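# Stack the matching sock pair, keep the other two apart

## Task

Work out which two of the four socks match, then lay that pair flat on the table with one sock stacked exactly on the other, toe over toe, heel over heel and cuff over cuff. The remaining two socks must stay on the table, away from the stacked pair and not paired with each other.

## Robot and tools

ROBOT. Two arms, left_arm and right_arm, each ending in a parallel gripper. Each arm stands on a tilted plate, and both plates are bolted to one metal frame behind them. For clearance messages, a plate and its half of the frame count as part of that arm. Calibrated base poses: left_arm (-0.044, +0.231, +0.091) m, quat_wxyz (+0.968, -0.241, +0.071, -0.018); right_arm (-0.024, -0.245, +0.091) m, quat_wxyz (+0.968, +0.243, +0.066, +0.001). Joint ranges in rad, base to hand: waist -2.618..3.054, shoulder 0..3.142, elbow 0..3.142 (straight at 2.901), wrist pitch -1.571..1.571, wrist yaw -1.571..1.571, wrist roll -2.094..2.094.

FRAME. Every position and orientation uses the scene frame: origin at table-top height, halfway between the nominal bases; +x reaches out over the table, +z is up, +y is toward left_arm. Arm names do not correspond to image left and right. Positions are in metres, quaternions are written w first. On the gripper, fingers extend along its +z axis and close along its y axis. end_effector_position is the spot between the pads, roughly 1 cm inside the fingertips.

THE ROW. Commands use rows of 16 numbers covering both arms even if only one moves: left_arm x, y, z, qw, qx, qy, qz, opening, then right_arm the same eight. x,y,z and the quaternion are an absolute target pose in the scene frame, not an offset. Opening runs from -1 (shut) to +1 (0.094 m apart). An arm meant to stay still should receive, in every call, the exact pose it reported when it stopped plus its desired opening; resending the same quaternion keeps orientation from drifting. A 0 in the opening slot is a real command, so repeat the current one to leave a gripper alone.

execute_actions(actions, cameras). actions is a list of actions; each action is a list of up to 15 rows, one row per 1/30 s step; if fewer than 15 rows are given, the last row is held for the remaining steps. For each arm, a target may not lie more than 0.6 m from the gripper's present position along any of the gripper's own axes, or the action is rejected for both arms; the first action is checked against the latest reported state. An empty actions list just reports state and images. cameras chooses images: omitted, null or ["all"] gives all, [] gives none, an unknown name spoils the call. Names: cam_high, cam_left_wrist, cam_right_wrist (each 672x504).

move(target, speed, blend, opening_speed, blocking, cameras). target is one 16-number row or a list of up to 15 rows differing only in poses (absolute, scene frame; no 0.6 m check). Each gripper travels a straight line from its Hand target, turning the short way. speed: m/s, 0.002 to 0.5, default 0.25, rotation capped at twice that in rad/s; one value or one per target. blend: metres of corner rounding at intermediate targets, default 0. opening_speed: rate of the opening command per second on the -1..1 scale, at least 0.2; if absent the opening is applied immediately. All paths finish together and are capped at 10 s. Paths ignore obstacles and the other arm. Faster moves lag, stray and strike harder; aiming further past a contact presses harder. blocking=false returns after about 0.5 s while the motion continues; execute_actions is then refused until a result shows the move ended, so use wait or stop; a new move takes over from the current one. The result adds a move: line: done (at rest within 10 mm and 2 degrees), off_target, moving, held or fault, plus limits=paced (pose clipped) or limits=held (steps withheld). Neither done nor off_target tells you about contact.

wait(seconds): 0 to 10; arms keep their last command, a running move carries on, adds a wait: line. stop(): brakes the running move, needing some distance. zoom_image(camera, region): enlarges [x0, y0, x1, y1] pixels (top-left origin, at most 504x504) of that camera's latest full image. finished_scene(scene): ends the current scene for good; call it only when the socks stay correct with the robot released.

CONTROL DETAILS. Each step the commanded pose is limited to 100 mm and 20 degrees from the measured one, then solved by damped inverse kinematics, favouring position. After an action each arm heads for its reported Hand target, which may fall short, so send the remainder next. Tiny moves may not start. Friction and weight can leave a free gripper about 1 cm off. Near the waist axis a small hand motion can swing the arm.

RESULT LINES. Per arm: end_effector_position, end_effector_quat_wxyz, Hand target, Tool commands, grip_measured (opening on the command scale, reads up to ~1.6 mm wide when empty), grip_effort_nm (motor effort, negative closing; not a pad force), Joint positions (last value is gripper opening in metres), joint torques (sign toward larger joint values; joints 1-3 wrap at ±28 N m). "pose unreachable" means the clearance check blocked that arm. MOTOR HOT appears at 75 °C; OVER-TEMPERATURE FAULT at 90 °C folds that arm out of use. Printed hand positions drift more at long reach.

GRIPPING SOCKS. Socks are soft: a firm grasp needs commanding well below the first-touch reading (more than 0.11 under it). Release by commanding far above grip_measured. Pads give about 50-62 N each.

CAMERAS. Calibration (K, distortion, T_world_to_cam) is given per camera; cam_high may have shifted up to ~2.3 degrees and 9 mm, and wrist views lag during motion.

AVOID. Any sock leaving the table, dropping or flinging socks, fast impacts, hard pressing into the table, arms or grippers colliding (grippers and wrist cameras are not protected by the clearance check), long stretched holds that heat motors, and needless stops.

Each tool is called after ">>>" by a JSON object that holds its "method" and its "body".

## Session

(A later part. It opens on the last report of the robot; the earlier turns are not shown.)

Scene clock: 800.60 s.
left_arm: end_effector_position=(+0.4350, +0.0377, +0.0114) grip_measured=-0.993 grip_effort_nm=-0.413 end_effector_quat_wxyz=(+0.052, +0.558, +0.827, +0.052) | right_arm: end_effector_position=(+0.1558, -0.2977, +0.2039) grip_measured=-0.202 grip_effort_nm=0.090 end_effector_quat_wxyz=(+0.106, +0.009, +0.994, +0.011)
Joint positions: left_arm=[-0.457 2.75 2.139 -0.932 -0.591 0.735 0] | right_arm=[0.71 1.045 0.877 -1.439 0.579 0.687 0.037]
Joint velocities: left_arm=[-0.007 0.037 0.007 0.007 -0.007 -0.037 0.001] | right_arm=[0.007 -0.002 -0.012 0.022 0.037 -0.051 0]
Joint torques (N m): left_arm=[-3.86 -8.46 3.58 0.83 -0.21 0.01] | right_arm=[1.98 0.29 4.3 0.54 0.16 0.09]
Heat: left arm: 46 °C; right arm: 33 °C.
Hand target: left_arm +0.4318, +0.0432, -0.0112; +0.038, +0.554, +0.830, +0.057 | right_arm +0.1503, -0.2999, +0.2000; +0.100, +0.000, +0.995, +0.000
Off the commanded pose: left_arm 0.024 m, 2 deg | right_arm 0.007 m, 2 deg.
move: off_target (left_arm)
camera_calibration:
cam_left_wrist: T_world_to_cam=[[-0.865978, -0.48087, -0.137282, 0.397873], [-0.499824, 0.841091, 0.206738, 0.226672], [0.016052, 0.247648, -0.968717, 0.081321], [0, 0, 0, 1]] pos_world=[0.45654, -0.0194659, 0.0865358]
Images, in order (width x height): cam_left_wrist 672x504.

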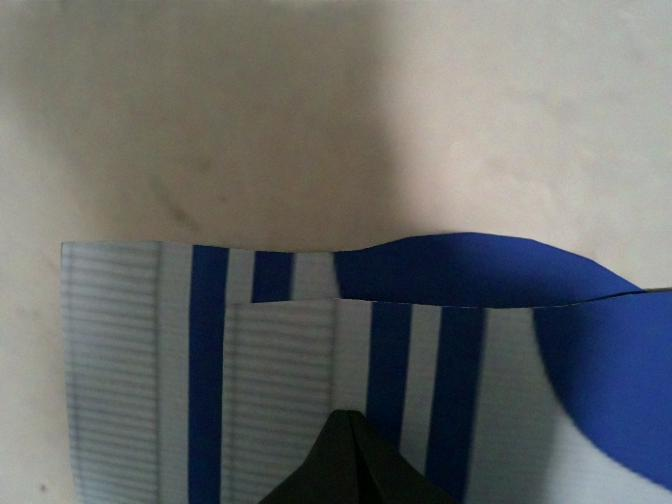

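>>> {"method": "move", "body": {"target": [[0.435,0.045,0.10,0.0385,0.554,0.8295,0.0577,-0.2,0.15,-0.30,0.2,0.1,0,0.995,0,-0.2],[0.24,0.06,0.2,0.1,0,0.995,0,-0.2,0.15,-0.30,0.2,0.1,0,0.995,0,-0.2]], "cameras": ["cam_left_wrist","cam_high"]}}

Scene clock: 810.47 s.
left_arm: end_effector_position=(+0.2460, +0.0608, +0.1906) grip_measured=-0.202 grip_effort_nm=0.090 end_effector_quat_wxyz=(+0.092, -0.003, +0.996, +0.010) | right_arm: end_effector_position=(+0.1558, -0.2977, +0.2039) grip_measured=-0.202 grip_effort_nm=0.090 end_effector_quat_wxyz=(+0.106, +0.009, +0.994, +0.011)
Joint positions: left_arm=[-0.887 2.057 1.463 -1.191 -0.571 -0.948 0.037] | right_arm=[0.71 1.045 0.877 -1.439 0.579 0.687 0.037]
Joint velocities: left_arm=[-0.012 0.002 0.002 -0.066 -0.037 -0.007 0] | right_arm=[-0.007 -0.012 -0.007 0.037 0.007 0.037 0]
Joint torques (N m): left_arm=[-4.68 -8.47 5.23 0.22 -0.14 -0.16] | right_arm=[1.96 0.29 4.3 0.54 0.15 0.1]
Heat: left arm: 45 °C; right arm: 33 °C.
Hand target: left_arm +0.2424, +0.0631, +0.2006; +0.101, +0.000, +0.995, +0.006 | right_arm +0.1503, -0.2999, +0.2000; +0.100, +0.000, +0.995, +0.000
Off the commanded pose: left_arm 0.011 m, 1 deg | right_arm 0.007 m, 2 deg.
move: off_target (left_arm)
camera_calibration:
cam_left_wrist: T_world_to_cam=[[0.125143, -0.992126, 0.00493875, 0.0300872], [-0.989832, -0.124511, 0.0687657, 0.281273], [-0.0676093, -0.0134941, -0.997621, 0.294208], [0, 0, 0, 1]] pos_world=[0.294539, 0.068842, 0.274018]
Images, in order (width x height): cam_high 672x504, cam_left_wrist 672x504.

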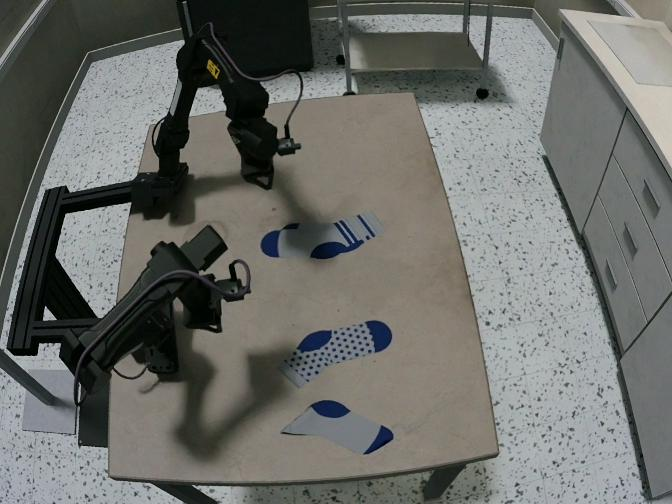

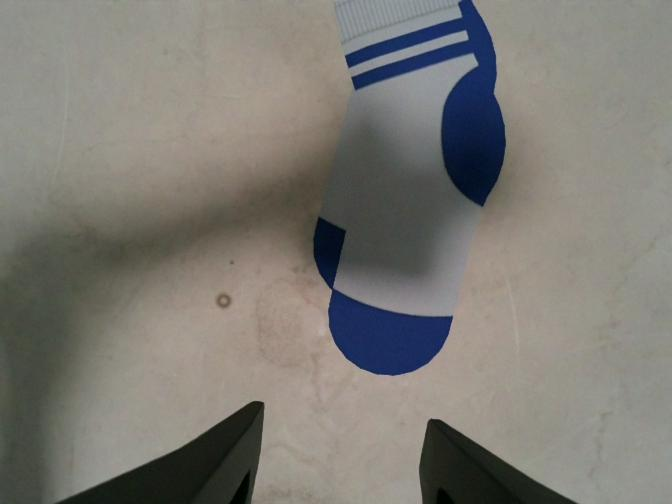

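>>> {"method": "move", "body": {"target": [[0.216,0.014,0.06,0,0,1,0,-0.15,0.15,-0.30,0.2,0.1,0,0.995,0,-0.2],[0.218,0.014,0.03,0,0,1,0,-0.15,0.15,-0.30,0.2,0.1,0,0.995,0,-0.2]], "cameras": ["cam_left_wrist"], "speed": 0.15}}

Scene clock: 817.40 s.
left_arm: end_effector_position=(+0.2160, +0.0187, +0.0340) grip_measured=-0.152 grip_effort_nm=0.100 end_effector_quat_wxyz=(-0.003, -0.003, +1.000, +0.000) | right_arm: end_effector_position=(+0.1558, -0.2977, +0.2039) grip_measured=-0.202 grip_effort_nm=0.090 end_effector_quat_wxyz=(+0.106, +0.009, +0.994, +0.011)
Joint positions: left_arm=[-0.761 2.366 1.266 -0.735 -0.438 -0.865 0.04] | right_arm=[0.71 1.045 0.877 -1.439 0.579 0.687 0.037]
Joint velocities: left_arm=[-0.012 0.002 0.002 -0.037 -0.007 -0.022 0.001] | right_arm=[-0.007 -0.032 -0.002 -0.022 -0.037 -0.066 0]
Joint torques (N m): left_arm=[-3.93 -7.06 4.22 0.43 -0.01 0.11] | right_arm=[1.98 0.29 4.31 0.54 0.16 0.1]
Heat: left arm: 45 °C; right arm: 33 °C.
Hand target: left_arm +0.2155, +0.0166, +0.0309; -0.001, +0.000, +1.000, -0.001 | right_arm +0.1503, -0.2999, +0.2000; +0.100, +0.000, +0.995, +0.000
Off the commanded pose: left_arm 0.006 m, 0 deg | right_arm 0.007 m, 2 deg.
move: done
camera_calibration:
cam_left_wrist: T_world_to_cam=[[0.125485, -0.992094, 0.00162963, -0.00708089], [-0.958574, -0.120821, 0.257951, 0.243876], [-0.255715, -0.0339311, -0.966157, 0.175304], [0, 0, 0, 1]] pos_world=[0.279489, 0.0283888, 0.106475]
Images, in order (width x height): cam_left_wrist 672x504.

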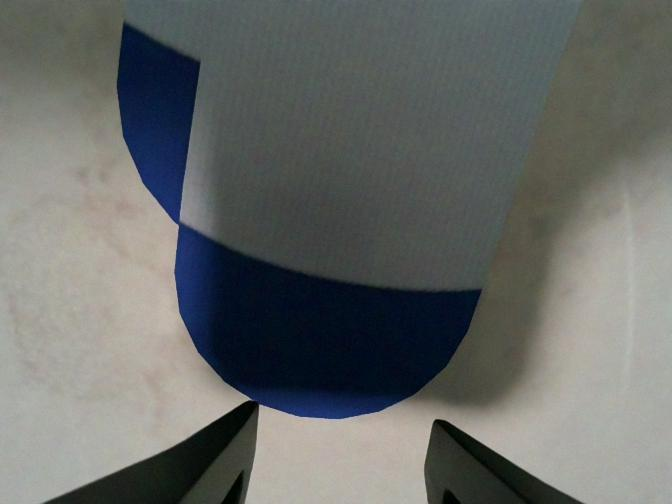

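>>> {"method": "move", "body": {"target": [0.231,0.015,-0.022,0,0,1,0,-0.15,0.15,-0.30,0.2,0.1,0,0.995,0,-0.2], "cameras": ["cam_left_wrist"], "speed": 0.1}}

>>> {"method": "move", "body": {"target": [0.231,0.015,-0.022,0,0,1,0,-1,0.15,-0.30,0.2,0.1,0,0.995,0,-0.2], "cameras": ["cam_left_wrist"], "opening_speed": 0.8}}

Scene clock: 821.67 s.
left_arm: end_effector_position=(+0.2218, +0.0182, +0.0073) grip_measured=-0.152 grip_effort_nm=0.085 end_effector_quat_wxyz=(-0.009, +0.014, +1.000, -0.001) | right_arm: end_effector_position=(+0.1558, -0.2977, +0.2039) grip_measured=-0.202 grip_effort_nm=0.090 end_effector_quat_wxyz=(+0.106, +0.009, +0.994, +0.011)
Joint positions: left_arm=[-0.714 2.429 1.268 -0.66 -0.44 -0.784 0.04] | right_arm=[0.71 1.045 0.877 -1.439 0.579 0.687 0.037]
Joint velocities: left_arm=[-0.007 0.002 0.002 -0.081 0.037 0.007 0] | right_arm=[0.022 0.017 -0.012 -0.051 -0.007 0.022 -0.001]
Joint torques (N m): left_arm=[-1.29 -3.08 3.92 1.32 -0.21 0.16] | right_arm=[1.98 0.29 4.3 0.54 0.16 0.1]
Heat: left arm: 44 °C; right arm: 33 °C.
Hand target: left_arm +0.2282, +0.0169, -0.0194; -0.001, +0.000, +1.000, +0.000 | right_arm +0.1503, -0.2999, +0.2000; +0.100, +0.000, +0.995, +0.000
Off the commanded pose: left_arm 0.031 m, 2 deg | right_arm 0.007 m, 2 deg.
move: off_target (left_arm)
camera_calibration:
cam_left_wrist: T_world_to_cam=[[0.0923147, -0.995728, 0.00198785, -0.00084355], [-0.958793, -0.0883514, 0.270018, 0.255656], [-0.268689, -0.0268326, -0.962853, 0.153725], [0, 0, 0, 1]] pos_world=[0.286504, 0.0258725, 0.0789844]
Images, in order (width x height): cam_left_wrist 672x504.

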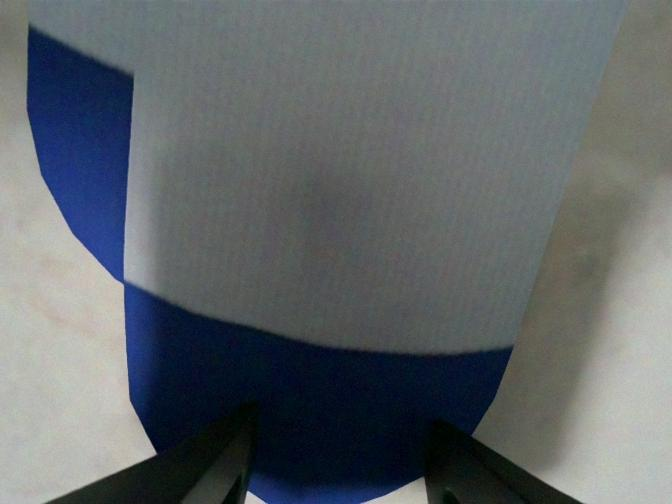

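Scene clock: 822.93 s.
left_arm: end_effector_position=(+0.2303, +0.0167, +0.0075) grip_measured=-0.984 grip_effort_nm=-0.896 end_effector_quat_wxyz=(+0.005, +0.012, +1.000, -0.003) | right_arm: end_effector_position=(+0.1558, -0.2977, +0.2039) grip_measured=-0.202 grip_effort_nm=0.095 end_effector_quat_wxyz=(+0.106, +0.009, +0.994, +0.011)
Joint positions: left_arm=[-0.709 2.429 1.274 -0.638 -0.458 -0.771 0.001] | right_arm=[0.71 1.045 0.877 -1.439 0.579 0.687 0.037]
Joint velocities: left_arm=[-0.007 0.012 -0.012 0.037 -0.022 -0.037 0] | right_arm=[0.017 -0.002 0.002 0.022 0.022 0.022 0]
Joint torques (N m): left_arm=[-1.57 -3.15 3.52 1.19 -0.04 0.06] | right_arm=[1.98 0.28 4.3 0.54 0.16 0.1]
Heat: left arm: 44 °C; right arm: 33 °C.
Hand target: left_arm +0.2289, +0.0165, -0.0198; +0.000, +0.000, +1.000, +0.000 | right_arm +0.1503, -0.2999, +0.2000; +0.100, +0.000, +0.995, +0.000
Off the commanded pose: left_arm 0.030 m, 2 deg | right_arm 0.007 m, 2 deg.
move: off_target (left_arm)
camera_calibration:
cam_left_wrist: T_world_to_cam=[[0.095731, -0.995362, 0.00948293, -0.00396101], [-0.965667, -0.0905552, 0.24349, 0.265418], [-0.241502, -0.0324669, -0.969857, 0.150049], [0, 0, 0, 1]] pos_world=[0.292922, 0.024964, 0.0809365]
Images, in order (width x height): cam_left_wrist 672x504.

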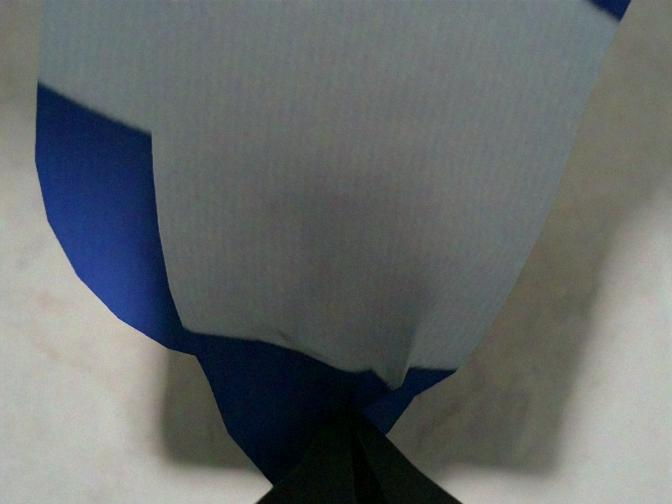

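>>> {"method": "move", "body": {"target": [[0.27,0.02,0.10,0,0,1,0,-1,0.15,-0.30,0.2,0.1,0,0.995,0,-0.2],[0.37,0.03,0.20,0.05,0.3,0.95,0,-1,0.15,-0.30,0.2,0.1,0,0.995,0,-0.2],[0.445,0.04,0.275,0.15,0.666,0.726,0,-1,0.15,-0.30,0.2,0.1,0,0.995,0,-0.2]], "cameras": ["cam_left_wrist","cam_high"], "speed": 0.14, "blend": 0.02}}

>>> {"method": "zoom_image", "body": {"camera": "cam_high", "region": [230, 100, 440, 290]}}

Scene clock: 834.27 s.
left_arm: end_effector_position=(+0.4433, +0.0337, +0.2618) grip_measured=-0.984 grip_effort_nm=-0.857 end_effector_quat_wxyz=(+0.189, +0.669, +0.718, +0.017) | right_arm: end_effector_position=(+0.1558, -0.2977, +0.2039) grip_measured=-0.202 grip_effort_nm=0.090 end_effector_quat_wxyz=(+0.106, +0.009, +0.994, +0.011)
Joint positions: left_arm=[-0.641 2.637 2.83 -1.536 -0.459 0.968 0.001] | right_arm=[0.71 1.045 0.877 -1.439 0.579 0.687 0.037]
Joint velocities: left_arm=[-0.002 -0.002 -0.002 0.037 0.022 -0.037 -0.001] | right_arm=[0.002 -0.012 0.007 -0.007 -0.007 0.022 -0.001]
Joint torques (N m): left_arm=[-5.11 -9.87 6.89 1.14 0.11 0.01] | right_arm=[1.98 0.29 4.3 0.54 0.16 0.1]
Heat: left arm: 44 °C; right arm: 33 °C.
Hand target: left_arm +0.4492, +0.0325, +0.2726; +0.212, +0.661, +0.720, +0.015 | right_arm +0.1503, -0.2999, +0.2000; +0.100, +0.000, +0.995, +0.000
Off the commanded pose: left_arm 0.015 m, 5 deg | right_arm 0.007 m, 2 deg.
elbow stopped short (left arm): the move would have taken joint 3 (elbow) straighter than the controller allows.
move: off_target (left_arm)
camera_calibration:
cam_left_wrist: T_world_to_cam=[[-0.944689, -0.218389, -0.244681, 0.491661], [-0.215951, 0.9757, -0.0370909, 0.115936], [0.246835, 0.0177997, -0.968894, 0.23027], [0, 0, 0, 1]] pos_world=[0.432665, -0.00984452, 0.347707]
Images, in order (width x height): cam_high 672x504, cam_left_wrist 672x504.

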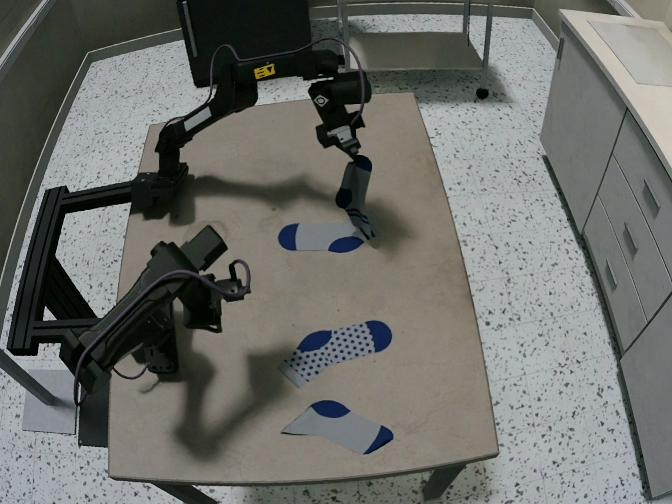

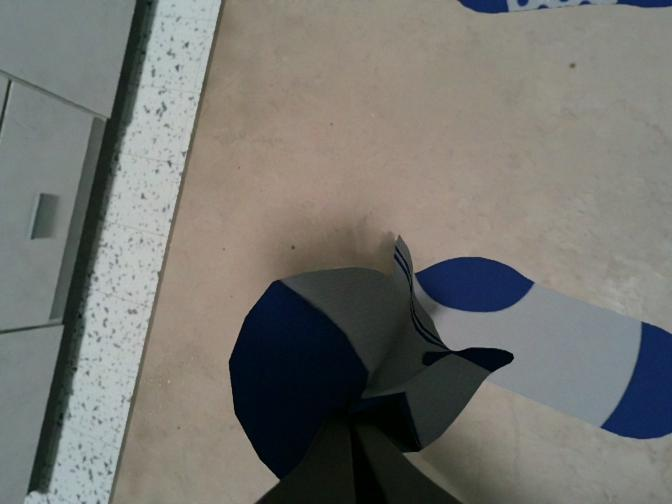

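Scaled by 2.400.

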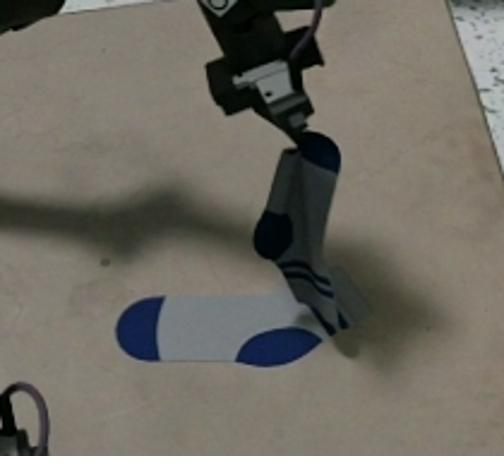

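>>> {"method": "move", "body": {"target": [0.445,0.035,0.30,0.15,0.15,0.97,0,-1,0.15,-0.30,0.2,0.1,0,0.995,0,-0.2], "cameras": ["cam_left_wrist","cam_high"], "speed": 0.2}}

>>> {"method": "wait", "body": {"seconds": 0.7, "cameras": ["cam_high"]}}

>>> {"method": "zoom_image", "body": {"camera": "cam_high", "region": [230, 100, 440, 290]}}

Scene clock: 844.17 s.
left_arm: end_effector_position=(+0.4468, +0.0404, +0.2754) grip_measured=-0.984 grip_effort_nm=-0.852 end_effector_quat_wxyz=(+0.209, +0.159, +0.965, -0.019) | right_arm: end_effector_position=(+0.1558, -0.2977, +0.2039) grip_measured=-0.202 grip_effort_nm=0.090 end_effector_quat_wxyz=(+0.106, +0.009, +0.994, +0.011)
Joint positions: left_arm=[-0.69 2.637 2.83 -1.535 -0.63 -0.213 0.001] | right_arm=[0.71 1.045 0.877 -1.439 0.579 0.687 0.037]
Joint velocities: left_arm=[-0.007 -0.012 0.002 0.066 0.022 -0.007 0] | right_arm=[-0.007 -0.042 -0.012 -0.022 0.022 -0.007 0]
Joint torques (N m): left_arm=[-7.42 -10.85 7.08 1.04 -0.2 -0.11] | right_arm=[1.98 0.29 4.3 0.54 0.16 0.09]
Heat: left arm: 44 °C; right arm: 33 °C.
Hand target: left_arm +0.4445, +0.0353, +0.2991; +0.236, +0.154, +0.959, -0.029 | right_arm +0.1503, -0.2999, +0.2000; +0.100, +0.000, +0.995, +0.000
Off the commanded pose: left_arm 0.025 m, 7 deg | right_arm 0.007 m, 2 deg.
elbow stopped short (left arm): the move would have taken joint 3 (elbow) straighter than the controller allows.
move: off_target (left_arm)
camera_calibration:
cam_left_wrist: T_world_to_cam=[[-0.210669, -0.977344, 0.0204309, 0.12949], [-0.964709, 0.204477, -0.165909, 0.511791], [0.157972, -0.0546616, -0.985929, 0.289757], [0, 0, 0, 1]] pos_world=[0.475235, 0.0377453, 0.367945]
Images, in order (width x height): cam_high 672x504, cam_left_wrist 672x504.

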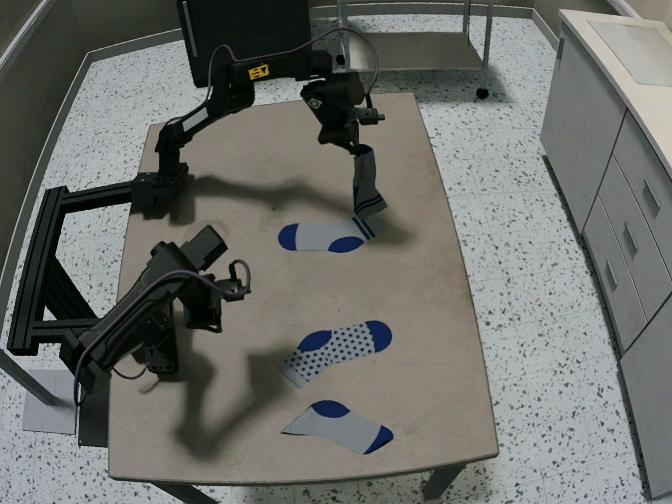

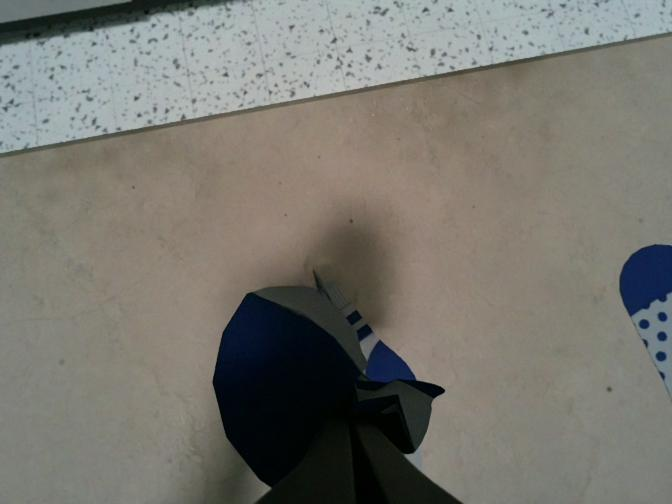

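Scene clock: 844.87 s.
left_arm: end_effector_position=(+0.4468, +0.0404, +0.2754) grip_measured=-0.984 grip_effort_nm=-0.847 end_effector_quat_wxyz=(+0.209, +0.159, +0.965, -0.019) | right_arm: end_effector_position=(+0.1558, -0.2977, +0.2039) grip_measured=-0.202 grip_effort_nm=0.090 end_effector_quat_wxyz=(+0.106, +0.009, +0.994, +0.011)
Joint positions: left_arm=[-0.69 2.637 2.83 -1.535 -0.63 -0.214 0.001] | right_arm=[0.71 1.045 0.877 -1.439 0.579 0.687 0.037]
Joint velocities: left_arm=[0.002 0.027 -0.017 -0.022 -0.051 -0.007 0] | right_arm=[0.002 -0.007 0.017 0.022 -0.022 -0.007 -0.001]
Joint torques (N m): left_arm=[-7.31 -10.93 6.98 1.01 -0.18 -0.11] | right_arm=[1.98 0.29 4.3 0.54 0.16 0.1]
Heat: left arm: 44 °C; right arm: 33 °C.
Hand target: left_arm +0.4445, +0.0353, +0.2991; +0.236, +0.154, +0.959, -0.029 | right_arm +0.1503, -0.2999, +0.2000; +0.100, +0.000, +0.995, +0.000
Tool commands: left_gripper/opening=-1.0 right_gripper/opening=-0.2
Off the commanded pose: left_arm 0.025 m, 7 deg | right_arm 0.007 m, 2 deg.
wait: 0.70 s; at rest by 0.17 s
Images, in order (width x height): cam_high 672x504.

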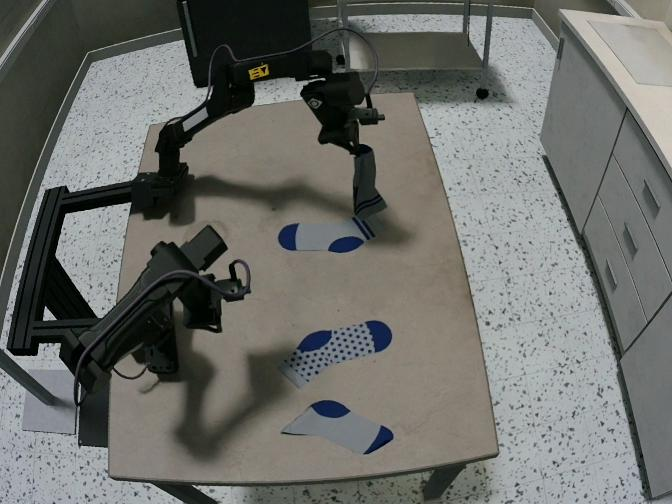

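Scaled by 2.400.

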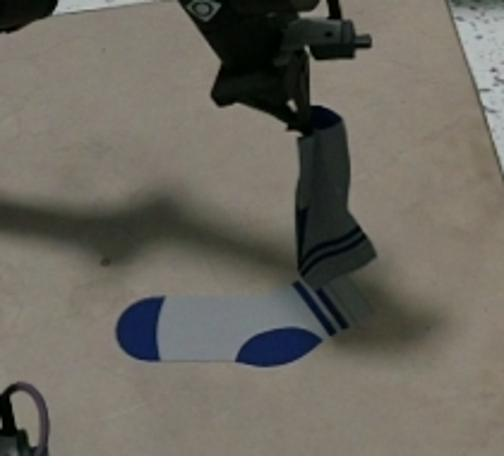

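>>> {"method": "move", "body": {"target": [[0.43,0.12,0.285,0.14,-0.363,0.92,0,-1,0.17,-0.20,0.2,0.1,0,0.995,0,-0.15],[0.43,0.12,0.285,0.14,-0.363,0.92,0,-1,0.26,0.0,0.14,0,0,1,0,-0.15]], "cameras": ["cam_left_wrist","cam_high","cam_right_wrist"], "speed": 0.2, "blend": 0.02}}

>>> {"method": "zoom_image", "body": {"camera": "cam_high", "region": [230, 100, 440, 290]}}

Scene clock: 881.63 s.
left_arm: end_effector_position=(+0.4316, +0.1074, +0.2696) grip_measured=-0.985 grip_effort_nm=-0.842 end_effector_quat_wxyz=(+0.171, -0.347, +0.921, -0.039) | right_arm: end_effector_position=(+0.2587, +0.0020, +0.1400) grip_measured=-0.152 grip_effort_nm=0.085 end_effector_quat_wxyz=(+0.006, -0.003, +1.000, +0.005)
Joint positions: left_arm=[-0.641 2.441 2.531 -1.56 -0.719 -1.274 0.001] | right_arm=[0.907 2.401 1.706 -1.181 0.405 0.963 0.04]
Joint velocities: left_arm=[-0.002 -0.002 -0.012 -0.007 -0.037 -0.022 0] | right_arm=[-0.022 0.002 -0.002 -0.051 -0.081 -0.007 -0.001]
Joint torques (N m): left_arm=[-4.64 -11.93 4.3 0.61 -0.2 -0.06] | right_arm=[4.67 -9.44 7.79 0.24 -0.04 0.06]
Heat: left arm: 45 °C; right arm: 33 °C.
Hand target: left_arm +0.4308, +0.1201, +0.2846; +0.180, -0.355, +0.916, -0.045 | right_arm +0.2601, +0.0036, +0.1392; +0.001, -0.002, +1.000, +0.002
Off the commanded pose: left_arm 0.020 m, 6 deg | right_arm 0.002 m, 1 deg.
joint sent to its limit (left arm) — joint 4 (wrist pitch), lower limit. The joint targets are off in orientation, not in position.
move: off_target (left_arm)
camera_calibration:
cam_left_wrist: T_world_to_cam=[[0.704219, -0.673478, 0.224728, -0.290663], [-0.68804, -0.72545, -0.0179926, 0.423095], [0.175146, -0.141951, -0.974255, 0.28901], [0, 0, 0, 1]] pos_world=[0.445178, 0.152205, 0.354502]
cam_right_wrist: T_world_to_cam=[[0.133174, -0.990662, -0.0292014, -0.0241691], [-0.953435, -0.136103, 0.269141, 0.246202], [-0.270602, -0.00800092, -0.962658, 0.294519], [0, 0, 0, 1]] pos_world=[0.317654, 0.0119219, 0.216552]

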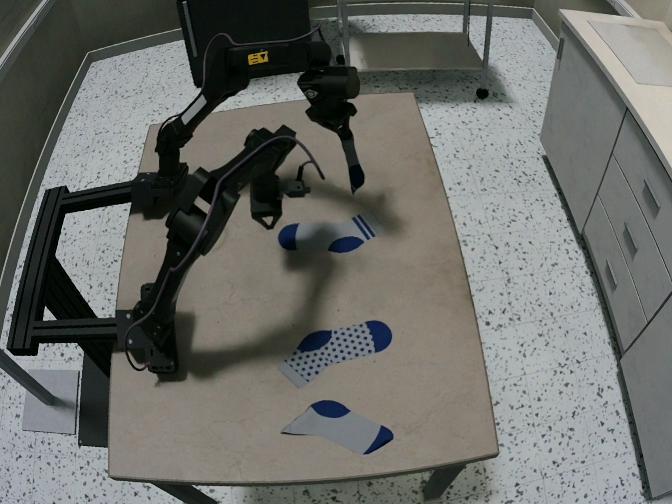

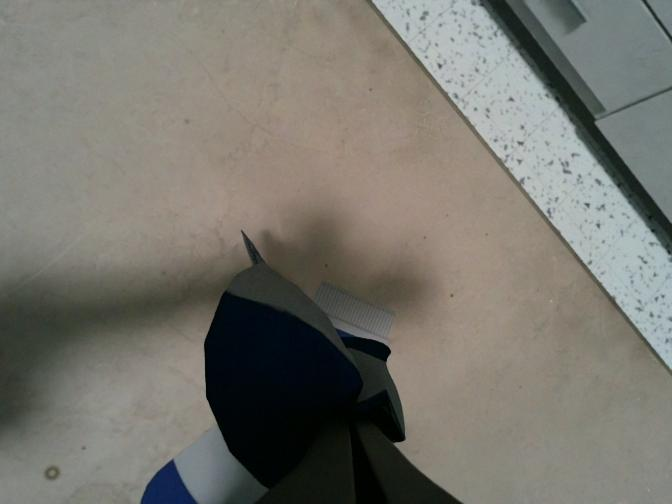

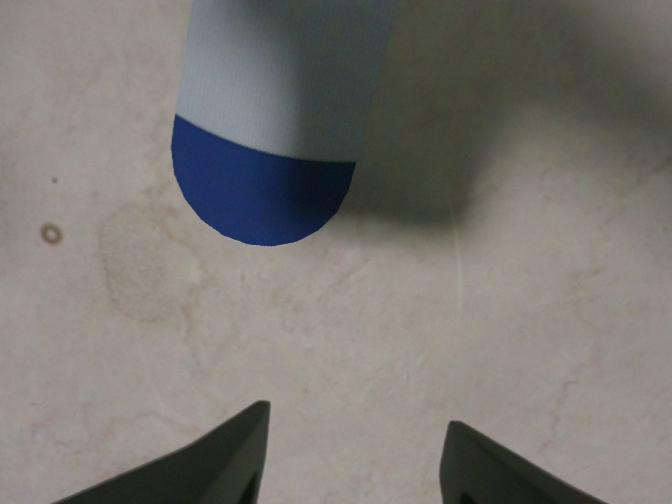

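Scaled by 2.400.

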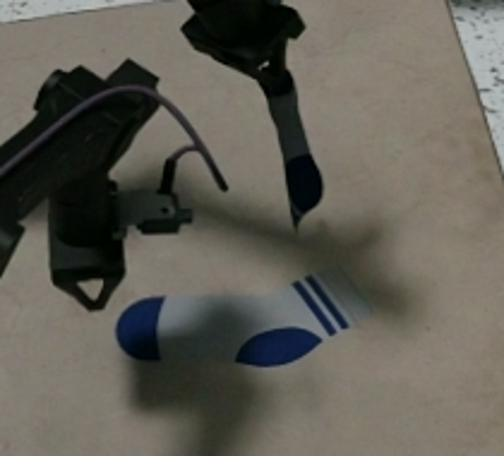

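>>> {"method": "move", "body": {"target": [[0.43,0.12,0.285,0.14,-0.363,0.92,0,-1,0.275,0.044,0.05,0,0,1,0,-0.15],[0.43,0.12,0.285,0.14,-0.363,0.92,0,-1,0.28,0.043,-0.012,0,0,1,0,-0.15]], "cameras": ["cam_right_wrist"], "speed": 0.13}}

Scene clock: 888.07 s.
left_arm: end_effector_position=(+0.4316, +0.1074, +0.2696) grip_measured=-0.985 grip_effort_nm=-0.847 end_effector_quat_wxyz=(+0.171, -0.347, +0.921, -0.039) | right_arm: end_effector_position=(+0.2846, +0.0432, +0.0183) grip_measured=-0.152 grip_effort_nm=0.095 end_effector_quat_wxyz=(+0.001, -0.001, +1.000, +0.009)
Joint positions: left_arm=[-0.641 2.441 2.531 -1.56 -0.719 -1.275 0.001] | right_arm=[0.796 2.709 1.762 -0.883 0.423 0.852 0.04]
Joint velocities: left_arm=[-0.002 -0.027 -0.017 -0.007 0.037 0.051 -0.001] | right_arm=[0.007 -0.012 0.007 -0.051 0.007 -0.022 0]
Joint torques (N m): left_arm=[-4.89 -11.93 4.16 0.56 -0.26 -0.06] | right_arm=[4.22 -8.62 3.48 1.19 0.19 -0.05]
Heat: left arm: 45 °C; right arm: 34 °C.
Hand target: left_arm +0.4305, +0.1197, +0.2843; +0.181, -0.355, +0.916, -0.044 | right_arm +0.2796, +0.0418, -0.0110; -0.001, +0.000, +1.000, -0.002
Off the commanded pose: left_arm 0.020 m, 6 deg | right_arm 0.031 m, 1 deg.
joint sent to its limit (left arm) — joint 4 (wrist pitch), lower limit. The joint targets are off in orientation, not in position.
move: off_target (left_arm, right_arm)
camera_calibration:
cam_right_wrist: T_world_to_cam=[[0.127639, -0.991064, -0.0387293, 0.0114717], [-0.951184, -0.133379, 0.278314, 0.308361], [-0.280993, 0.00131497, -0.959709, 0.187224], [0, 0, 0, 1]] pos_world=[0.344453, 0.0522518, 0.0943037]
Images, in order (width x height): cam_right_wrist 672x504.

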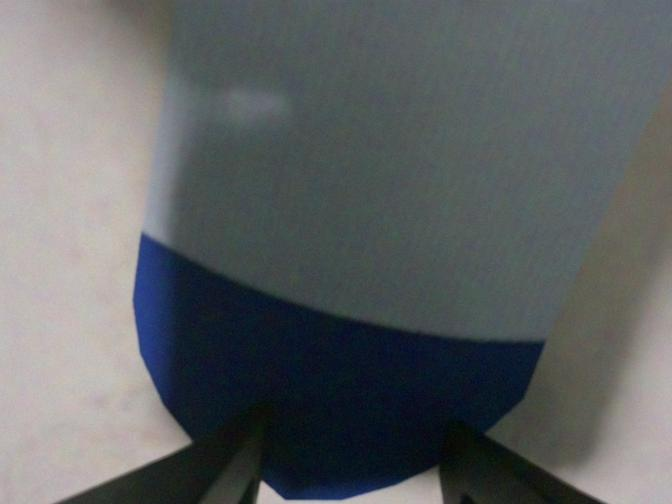

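>>> {"method": "move", "body": {"target": [0.43,0.12,0.285,0.14,-0.363,0.92,0,-1,0.28,0.043,-0.014,0,0,1,0,-1], "cameras": ["cam_right_wrist"], "opening_speed": 0.8}}

>>> {"method": "move", "body": {"target": [[0.43,0.12,0.285,0.14,-0.363,0.92,0,-1,0.28,0.043,0.02,0,0,1,0,-1],[0.43,0.12,0.285,0.14,-0.363,0.92,0,-1,0.235,0.041,0.02,0,0,1,0,-1]], "cameras": ["cam_high","cam_right_wrist"], "speed": 0.06}}

Scene clock: 893.70 s.
left_arm: end_effector_position=(+0.4316, +0.1074, +0.2696) grip_measured=-0.985 grip_effort_nm=-0.847 end_effector_quat_wxyz=(+0.171, -0.347, +0.921, -0.039) | right_arm: end_effector_position=(+0.2917, +0.0512, +0.0187) grip_measured=-0.977 grip_effort_nm=-0.989 end_effector_quat_wxyz=(+0.014, +0.006, +1.000, +0.025)
Joint positions: left_arm=[-0.641 2.441 2.531 -1.56 -0.719 -1.275 0.001] | right_arm=[0.796 2.709 1.762 -0.837 0.423 0.847 0.001]
Joint velocities: left_arm=[-0.012 -0.007 0.007 -0.066 -0.022 -0.081 0] | right_arm=[-0.012 -0.007 -0.002 0.051 -0.037 -0.022 -0.001]
Joint torques (N m): left_arm=[-5.03 -11.97 4.29 0.61 -0.26 -0.02] | right_arm=[4.16 -8.81 2.96 0.87 0.16 -0.08]
Heat: left arm: 45 °C; right arm: 34 °C.
Hand target: left_arm +0.4305, +0.1197, +0.2843; +0.180, -0.355, +0.916, -0.044 | right_arm +0.2791, +0.0420, -0.0123; +0.000, +0.000, +1.000, +0.000
Off the commanded pose: left_arm 0.020 m, 6 deg | right_arm 0.036 m, 3 deg.
joint sent to its limit (left arm) — joint 4 (wrist pitch), lower limit. The joint targets are off in orientation, not in position.
move: off_target (left_arm, right_arm)
camera_calibration:
cam_right_wrist: T_world_to_cam=[[0.114547, -0.991185, -0.0665622, 0.0228173], [-0.960275, -0.127639, 0.248154, 0.318978], [-0.254462, 0.0354927, -0.966431, 0.180194], [0, 0, 0, 1]] pos_world=[0.349545, 0.0569348, 0.0965083]
Images, in order (width x height): cam_right_wrist 672x504.

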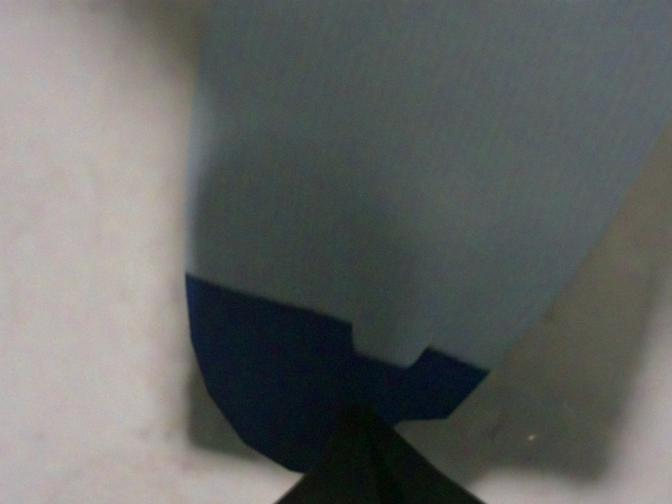

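Scene clock: 896.03 s.
left_arm: end_effector_position=(+0.4316, +0.1074, +0.2696) grip_measured=-0.985 grip_effort_nm=-0.847 end_effector_quat_wxyz=(+0.171, -0.347, +0.921, -0.039) | right_arm: end_effector_position=(+0.2433, +0.0417, +0.0194) grip_measured=-0.980 grip_effort_nm=-1.048 end_effector_quat_wxyz=(+0.006, +0.001, +1.000, -0.003)
Joint positions: left_arm=[-0.641 2.441 2.531 -1.56 -0.719 -1.275 0.001] | right_arm=[0.874 2.657 1.605 -0.824 0.425 0.943 0.001]
Joint velocities: left_arm=[0.002 -0.027 0.007 -0.081 -0.051 0.051 -0.001] | right_arm=[0.012 0.002 -0.012 -0.007 -0.022 -0.037 0]
Joint torques (N m): left_arm=[-4.81 -11.82 4.16 0.62 -0.25 -0.09] | right_arm=[5.91 -13.34 3.12 0.52 -0.18 0.06]
Heat: left arm: 45 °C; right arm: 34 °C.
Hand target: left_arm +0.4305, +0.1197, +0.2843; +0.180, -0.355, +0.916, -0.044 | right_arm +0.2350, +0.0418, +0.0197; +0.000, -0.001, +1.000, +0.001
Off the commanded pose: left_arm 0.020 m, 6 deg | right_arm 0.008 m, 1 deg.
joint sent to its limit (left arm) — joint 4 (wrist pitch), lower limit. The joint targets are off in orientation, not in position.
move: off_target (left_arm)
camera_calibration:
cam_right_wrist: T_world_to_cam=[[0.125025, -0.992061, -0.0135387, 0.0154536], [-0.95465, -0.124004, 0.270679, 0.269179], [-0.270209, -0.0209169, -0.962575, 0.174993], [0, 0, 0, 1]] pos_world=[0.302324, 0.0523706, 0.0957917]
Images, in order (width x height): cam_high 672x504, cam_right_wrist 672x504.

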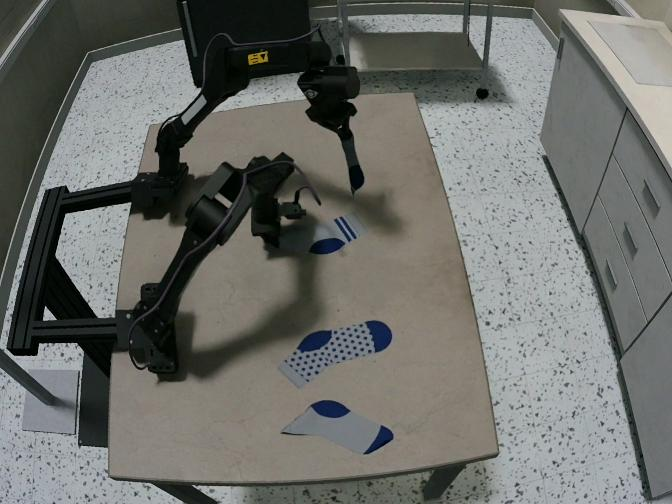

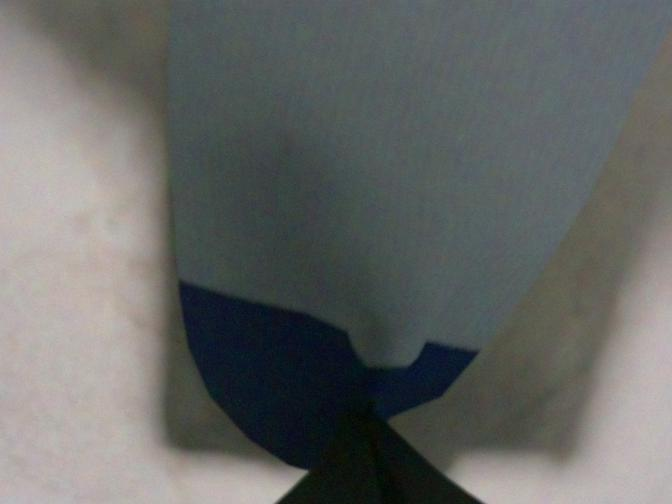

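>>> {"method": "move", "body": {"target": [0.43,0.12,0.285,0.14,-0.363,0.92,0,-1,0.235,0.041,0.018,0,0,1,0,-0.1], "cameras": [], "opening_speed": 1.0}}

>>> {"method": "move", "body": {"target": [[0.43,0.12,0.285,0.14,-0.363,0.92,0,-1,0.232,0.038,0.06,0,0,1,0,-0.1],[0.43,0.11,0.285,0.12,-0.46,0.88,0,-1,0.20,0.02,0.17,0.1,0,0.995,0,-0.1]], "cameras": ["cam_right_wrist","cam_high","cam_left_wrist"], "speed": 0.15}}

>>> {"method": "zoom_image", "body": {"camera": "cam_high", "region": [230, 100, 440, 290]}}

Scene clock: 912.30 s.
left_arm: end_effector_position=(+0.4316, +0.1074, +0.2696) grip_measured=-0.985 grip_effort_nm=-0.842 end_effector_quat_wxyz=(+0.171, -0.347, +0.921, -0.039) | right_arm: end_effector_position=(+0.2420, +0.0412, +0.0191) grip_measured=-0.102 grip_effort_nm=0.105 end_effector_quat_wxyz=(+0.004, +0.001, +1.000, -0.003)
Joint positions: left_arm=[-0.641 2.441 2.531 -1.56 -0.719 -1.275 0.001] | right_arm=[0.874 2.655 1.6 -0.824 0.421 0.943 0.042]
Joint velocities: left_arm=[-0.012 0.012 0.012 0.022 -0.037 -0.051 0.002] | right_arm=[-0.007 -0.027 -0.002 0.007 0.022 0.066 0]
Joint torques (N m): left_arm=[-4.85 -11.95 4.25 0.62 -0.23 -0.06] | right_arm=[5.68 -12.9 3.28 0.55 -0.12 0.09]
Heat: left arm: 45 °C; right arm: 37 °C.
Hand target: left_arm +0.4305, +0.1197, +0.2843; +0.180, -0.355, +0.916, -0.044 | right_arm +0.2350, +0.0410, +0.0178; +0.000, +0.000, +1.000, +0.000
Off the commanded pose: left_arm 0.020 m, 6 deg | right_arm 0.007 m, 1 deg.
joint sent to its limit (left arm) — joint 4 (wrist pitch), lower limit. The joint targets are off in orientation, not in position.
move: off_target (left_arm)
No camera images: "cameras" was empty.

Scene clock: 914.27 s.
left_arm: end_effector_position=(+0.4313, +0.1070, +0.2695) grip_measured=-0.985 grip_effort_nm=-0.842 end_effector_quat_wxyz=(+0.164, -0.444, +0.879, -0.058) | right_arm: end_effector_position=(+0.1995, +0.0271, +0.1659) grip_measured=-0.102 grip_effort_nm=0.090 end_effector_quat_wxyz=(+0.093, +0.000, +0.996, +0.010)
Joint positions: left_arm=[-0.641 2.441 2.531 -1.56 -0.716 -1.49 0.001] | right_arm=[1.135 2.324 1.553 -1.105 0.485 1.167 0.042]
Joint velocities: left_arm=[-0.012 -0.002 -0.002 -0.007 -0.007 -0.007 0] | right_arm=[-0.017 0.007 -0.012 0.037 -0.066 0.066 0]
Joint torques (N m): left_arm=[-5.49 -10.37 6.26 0.62 -0.13 -0.09] | right_arm=[4.36 -11.84 5.26 0.33 0.25 0.1]
Heat: left arm: 45 °C; right arm: 37 °C.
Hand target: left_arm +0.4299, +0.1101, +0.2844; +0.172, -0.447, +0.875, -0.070 | right_arm +0.1985, +0.0204, +0.1713; +0.099, +0.000, +0.995, +0.004
Off the commanded pose: left_arm 0.016 m, 9 deg | right_arm 0.008 m, 1 deg.
joint sent to its limit (left arm) — joint 4 (wrist pitch), lower limit. The joint targets are off in orientation, not in position.
move: off_target (left_arm)
camera_calibration:
cam_left_wrist: T_world_to_cam=[[0.821061, -0.499766, 0.275848, -0.373518], [-0.528622, -0.848051, 0.0369891, 0.352116], [0.215448, -0.17619, -0.960489, 0.271446], [0, 0, 0, 1]] pos_world=[0.434335, 0.159767, 0.35073]
cam_right_wrist: T_world_to_cam=[[0.128763, -0.991525, -0.0172624, 0.00824393], [-0.986702, -0.129839, 0.0977772, 0.221058], [-0.0991899, 0.00444267, -0.995059, 0.274471], [0, 0, 0, 1]] pos_world=[0.244282, 0.0356568, 0.251643]

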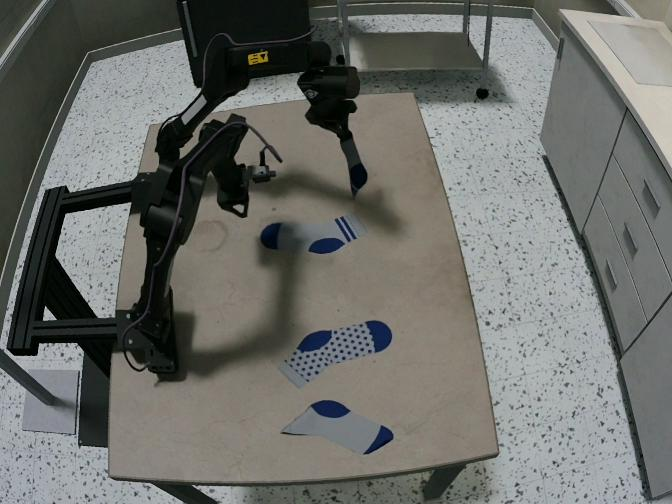

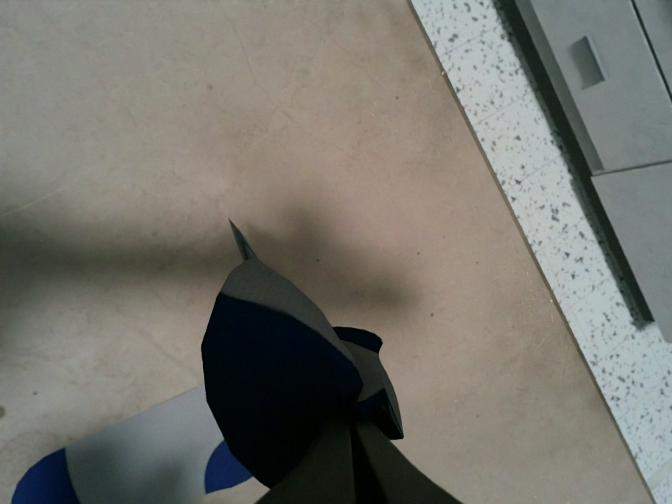

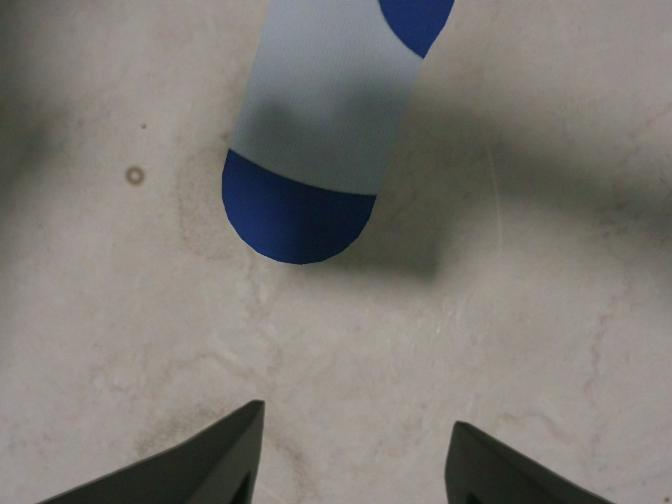

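Scaled by 2.400.

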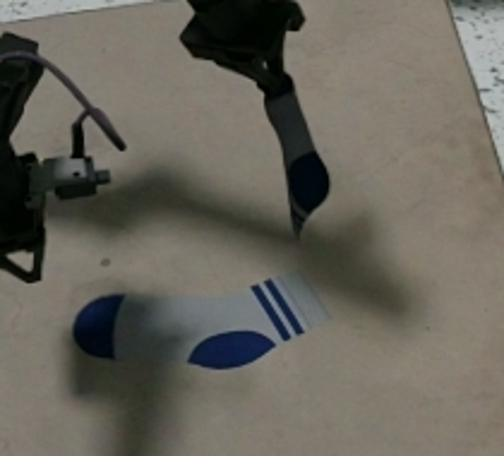

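>>> {"method": "move", "body": {"target": [[0.425,0.055,0.265,0.12,-0.46,0.88,0,-1,0.15,-0.30,0.2,0.1,0,0.995,0,-0.2]], "cameras": ["cam_left_wrist","cam_high"], "speed": 0.15}}

>>> {"method": "zoom_image", "body": {"camera": "cam_high", "region": [230, 100, 440, 290]}}

Scene clock: 923.33 s.
left_arm: end_effector_position=(+0.4296, +0.0682, +0.2576) grip_measured=-0.985 grip_effort_nm=-0.838 end_effector_quat_wxyz=(+0.162, -0.457, +0.872, -0.068) | right_arm: end_effector_position=(+0.1551, -0.2992, +0.2028) grip_measured=-0.198 grip_effort_nm=-0.125 end_effector_quat_wxyz=(+0.105, +0.009, +0.994, +0.006)
Joint positions: left_arm=[-0.682 2.549 2.618 -1.56 -0.71 -1.568 0.001] | right_arm=[0.71 1.045 0.873 -1.443 0.587 0.691 0.038]
Joint velocities: left_arm=[0.002 -0.002 0.007 0.037 0.037 0.066 -0.001] | right_arm=[-0.007 -0.007 0.007 -0.022 0.022 0.051 -0.001]
Joint torques (N m): left_arm=[-6.97 -8.09 7.39 0.55 -0.17 -0.06] | right_arm=[0.68 -0.17 4.78 0.5 0.19 -0.1]
Heat: left arm: 45 °C; right arm: 38 °C.
Hand target: left_arm +0.4238, +0.0557, +0.2644; +0.168, -0.447, +0.875, -0.074 | right_arm +0.1509, -0.3045, +0.1999; +0.100, +0.001, +0.995, -0.005
Off the commanded pose: left_arm 0.016 m, 9 deg | right_arm 0.006 m, 1 deg.
joint sent to its limit (left arm) — joint 4 (wrist pitch), lower limit. The joint targets are off in orientation, not in position.
move: off_target (left_arm)
camera_calibration:
cam_left_wrist: T_world_to_cam=[[0.83241, -0.470619, 0.292595, -0.399361], [-0.50608, -0.860708, 0.0553677, 0.305197], [0.225781, -0.194165, -0.954632, 0.248787], [0, 0, 0, 1]] pos_world=[0.430715, 0.123044, 0.337453]
Images, in order (width x height): cam_high 672x504, cam_left_wrist 672x504.

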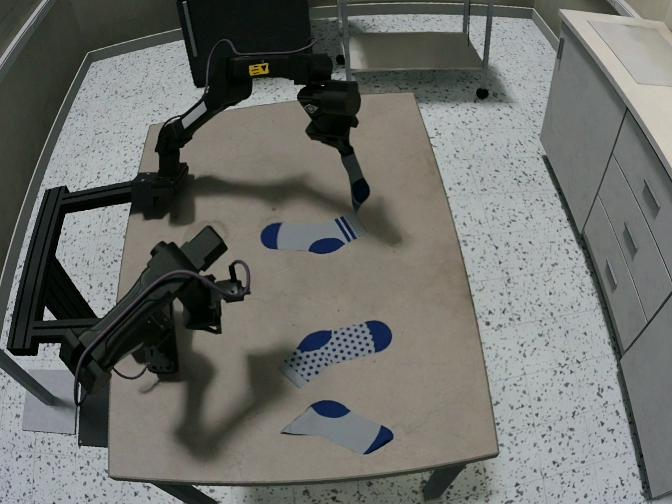

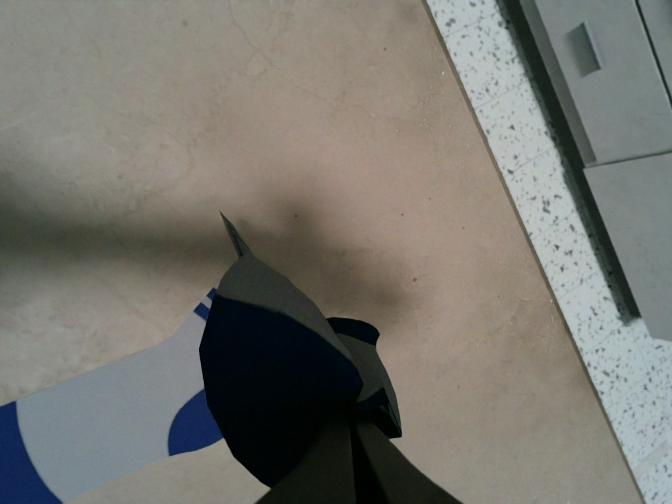

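Scaled by 2.400.

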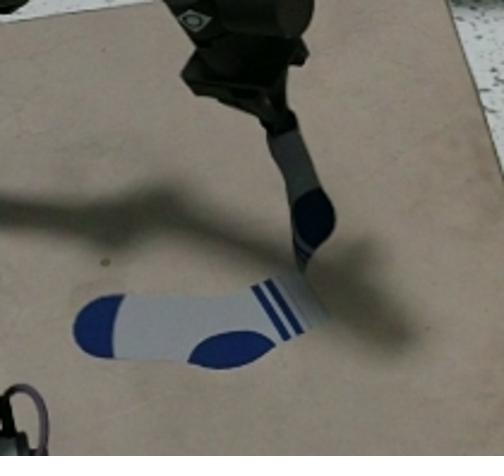

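>>> {"method": "move", "body": {"target": [[0.465,0.018,0.255,0.12,-0.46,0.88,0,-1,0.15,-0.30,0.2,0.1,0,0.995,0,-0.2]], "cameras": ["cam_left_wrist","cam_high"], "speed": 0.15}}

>>> {"method": "zoom_image", "body": {"camera": "cam_high", "region": [230, 100, 440, 290]}}

Scene clock: 940.47 s.
left_arm: end_effector_position=(+0.4636, +0.0278, +0.2471) grip_measured=-0.985 grip_effort_nm=-0.842 end_effector_quat_wxyz=(+0.191, -0.442, +0.869, -0.115) | right_arm: end_effector_position=(+0.1549, -0.2995, +0.2027) grip_measured=-0.198 grip_effort_nm=-0.129 end_effector_quat_wxyz=(+0.105, +0.008, +0.994, +0.005)
Joint positions: left_arm=[-0.682 2.715 2.827 -1.45 -0.71 -1.457 0.001] | right_arm=[0.71 1.045 0.873 -1.445 0.587 0.69 0.038]
Joint velocities: left_arm=[0.007 -0.017 0.012 -0.007 -0.037 0.022 0] | right_arm=[-0.012 -0.002 -0.017 0.007 -0.095 -0.081 0]
Joint torques (N m): left_arm=[-6.58 -8.79 7.61 1.07 -0.25 0.07] | right_arm=[1.96 0.23 4.56 0.58 0.09 0.07]
Heat: left arm: 45 °C; right arm: 34 °C.
Hand target: left_arm +0.4639, +0.0178, +0.2539; +0.204, -0.437, +0.867, -0.125 | right_arm +0.1502, -0.3000, +0.2000; +0.100, +0.000, +0.995, +0.000
Off the commanded pose: left_arm 0.013 m, 16 deg | right_arm 0.006 m, 1 deg.
elbow stopped short (left arm): the move would have taken joint 3 (elbow) straighter than the controller allows.
move: off_target (left_arm)
camera_calibration:
cam_left_wrist: T_world_to_cam=[[0.781884, -0.481126, 0.396453, -0.445611], [-0.541106, -0.839567, 0.04829, 0.305599], [0.309615, -0.25228, -0.916784, 0.176647], [0, 0, 0, 1]] pos_world=[0.459085, 0.0867399, 0.323853]
Images, in order (width x height): cam_high 672x504, cam_left_wrist 672x504.

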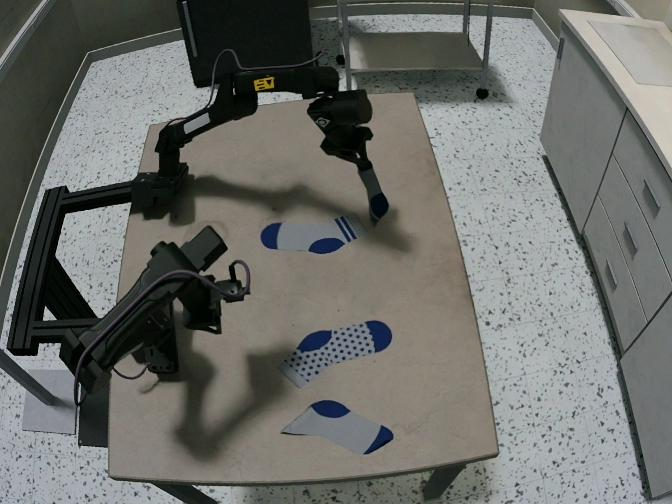

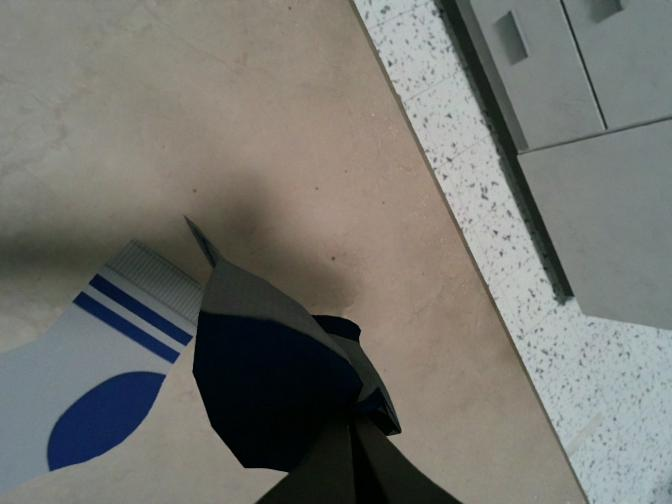

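Scaled by 2.400.

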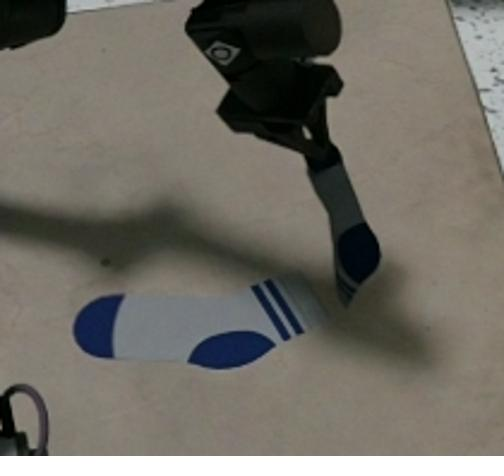

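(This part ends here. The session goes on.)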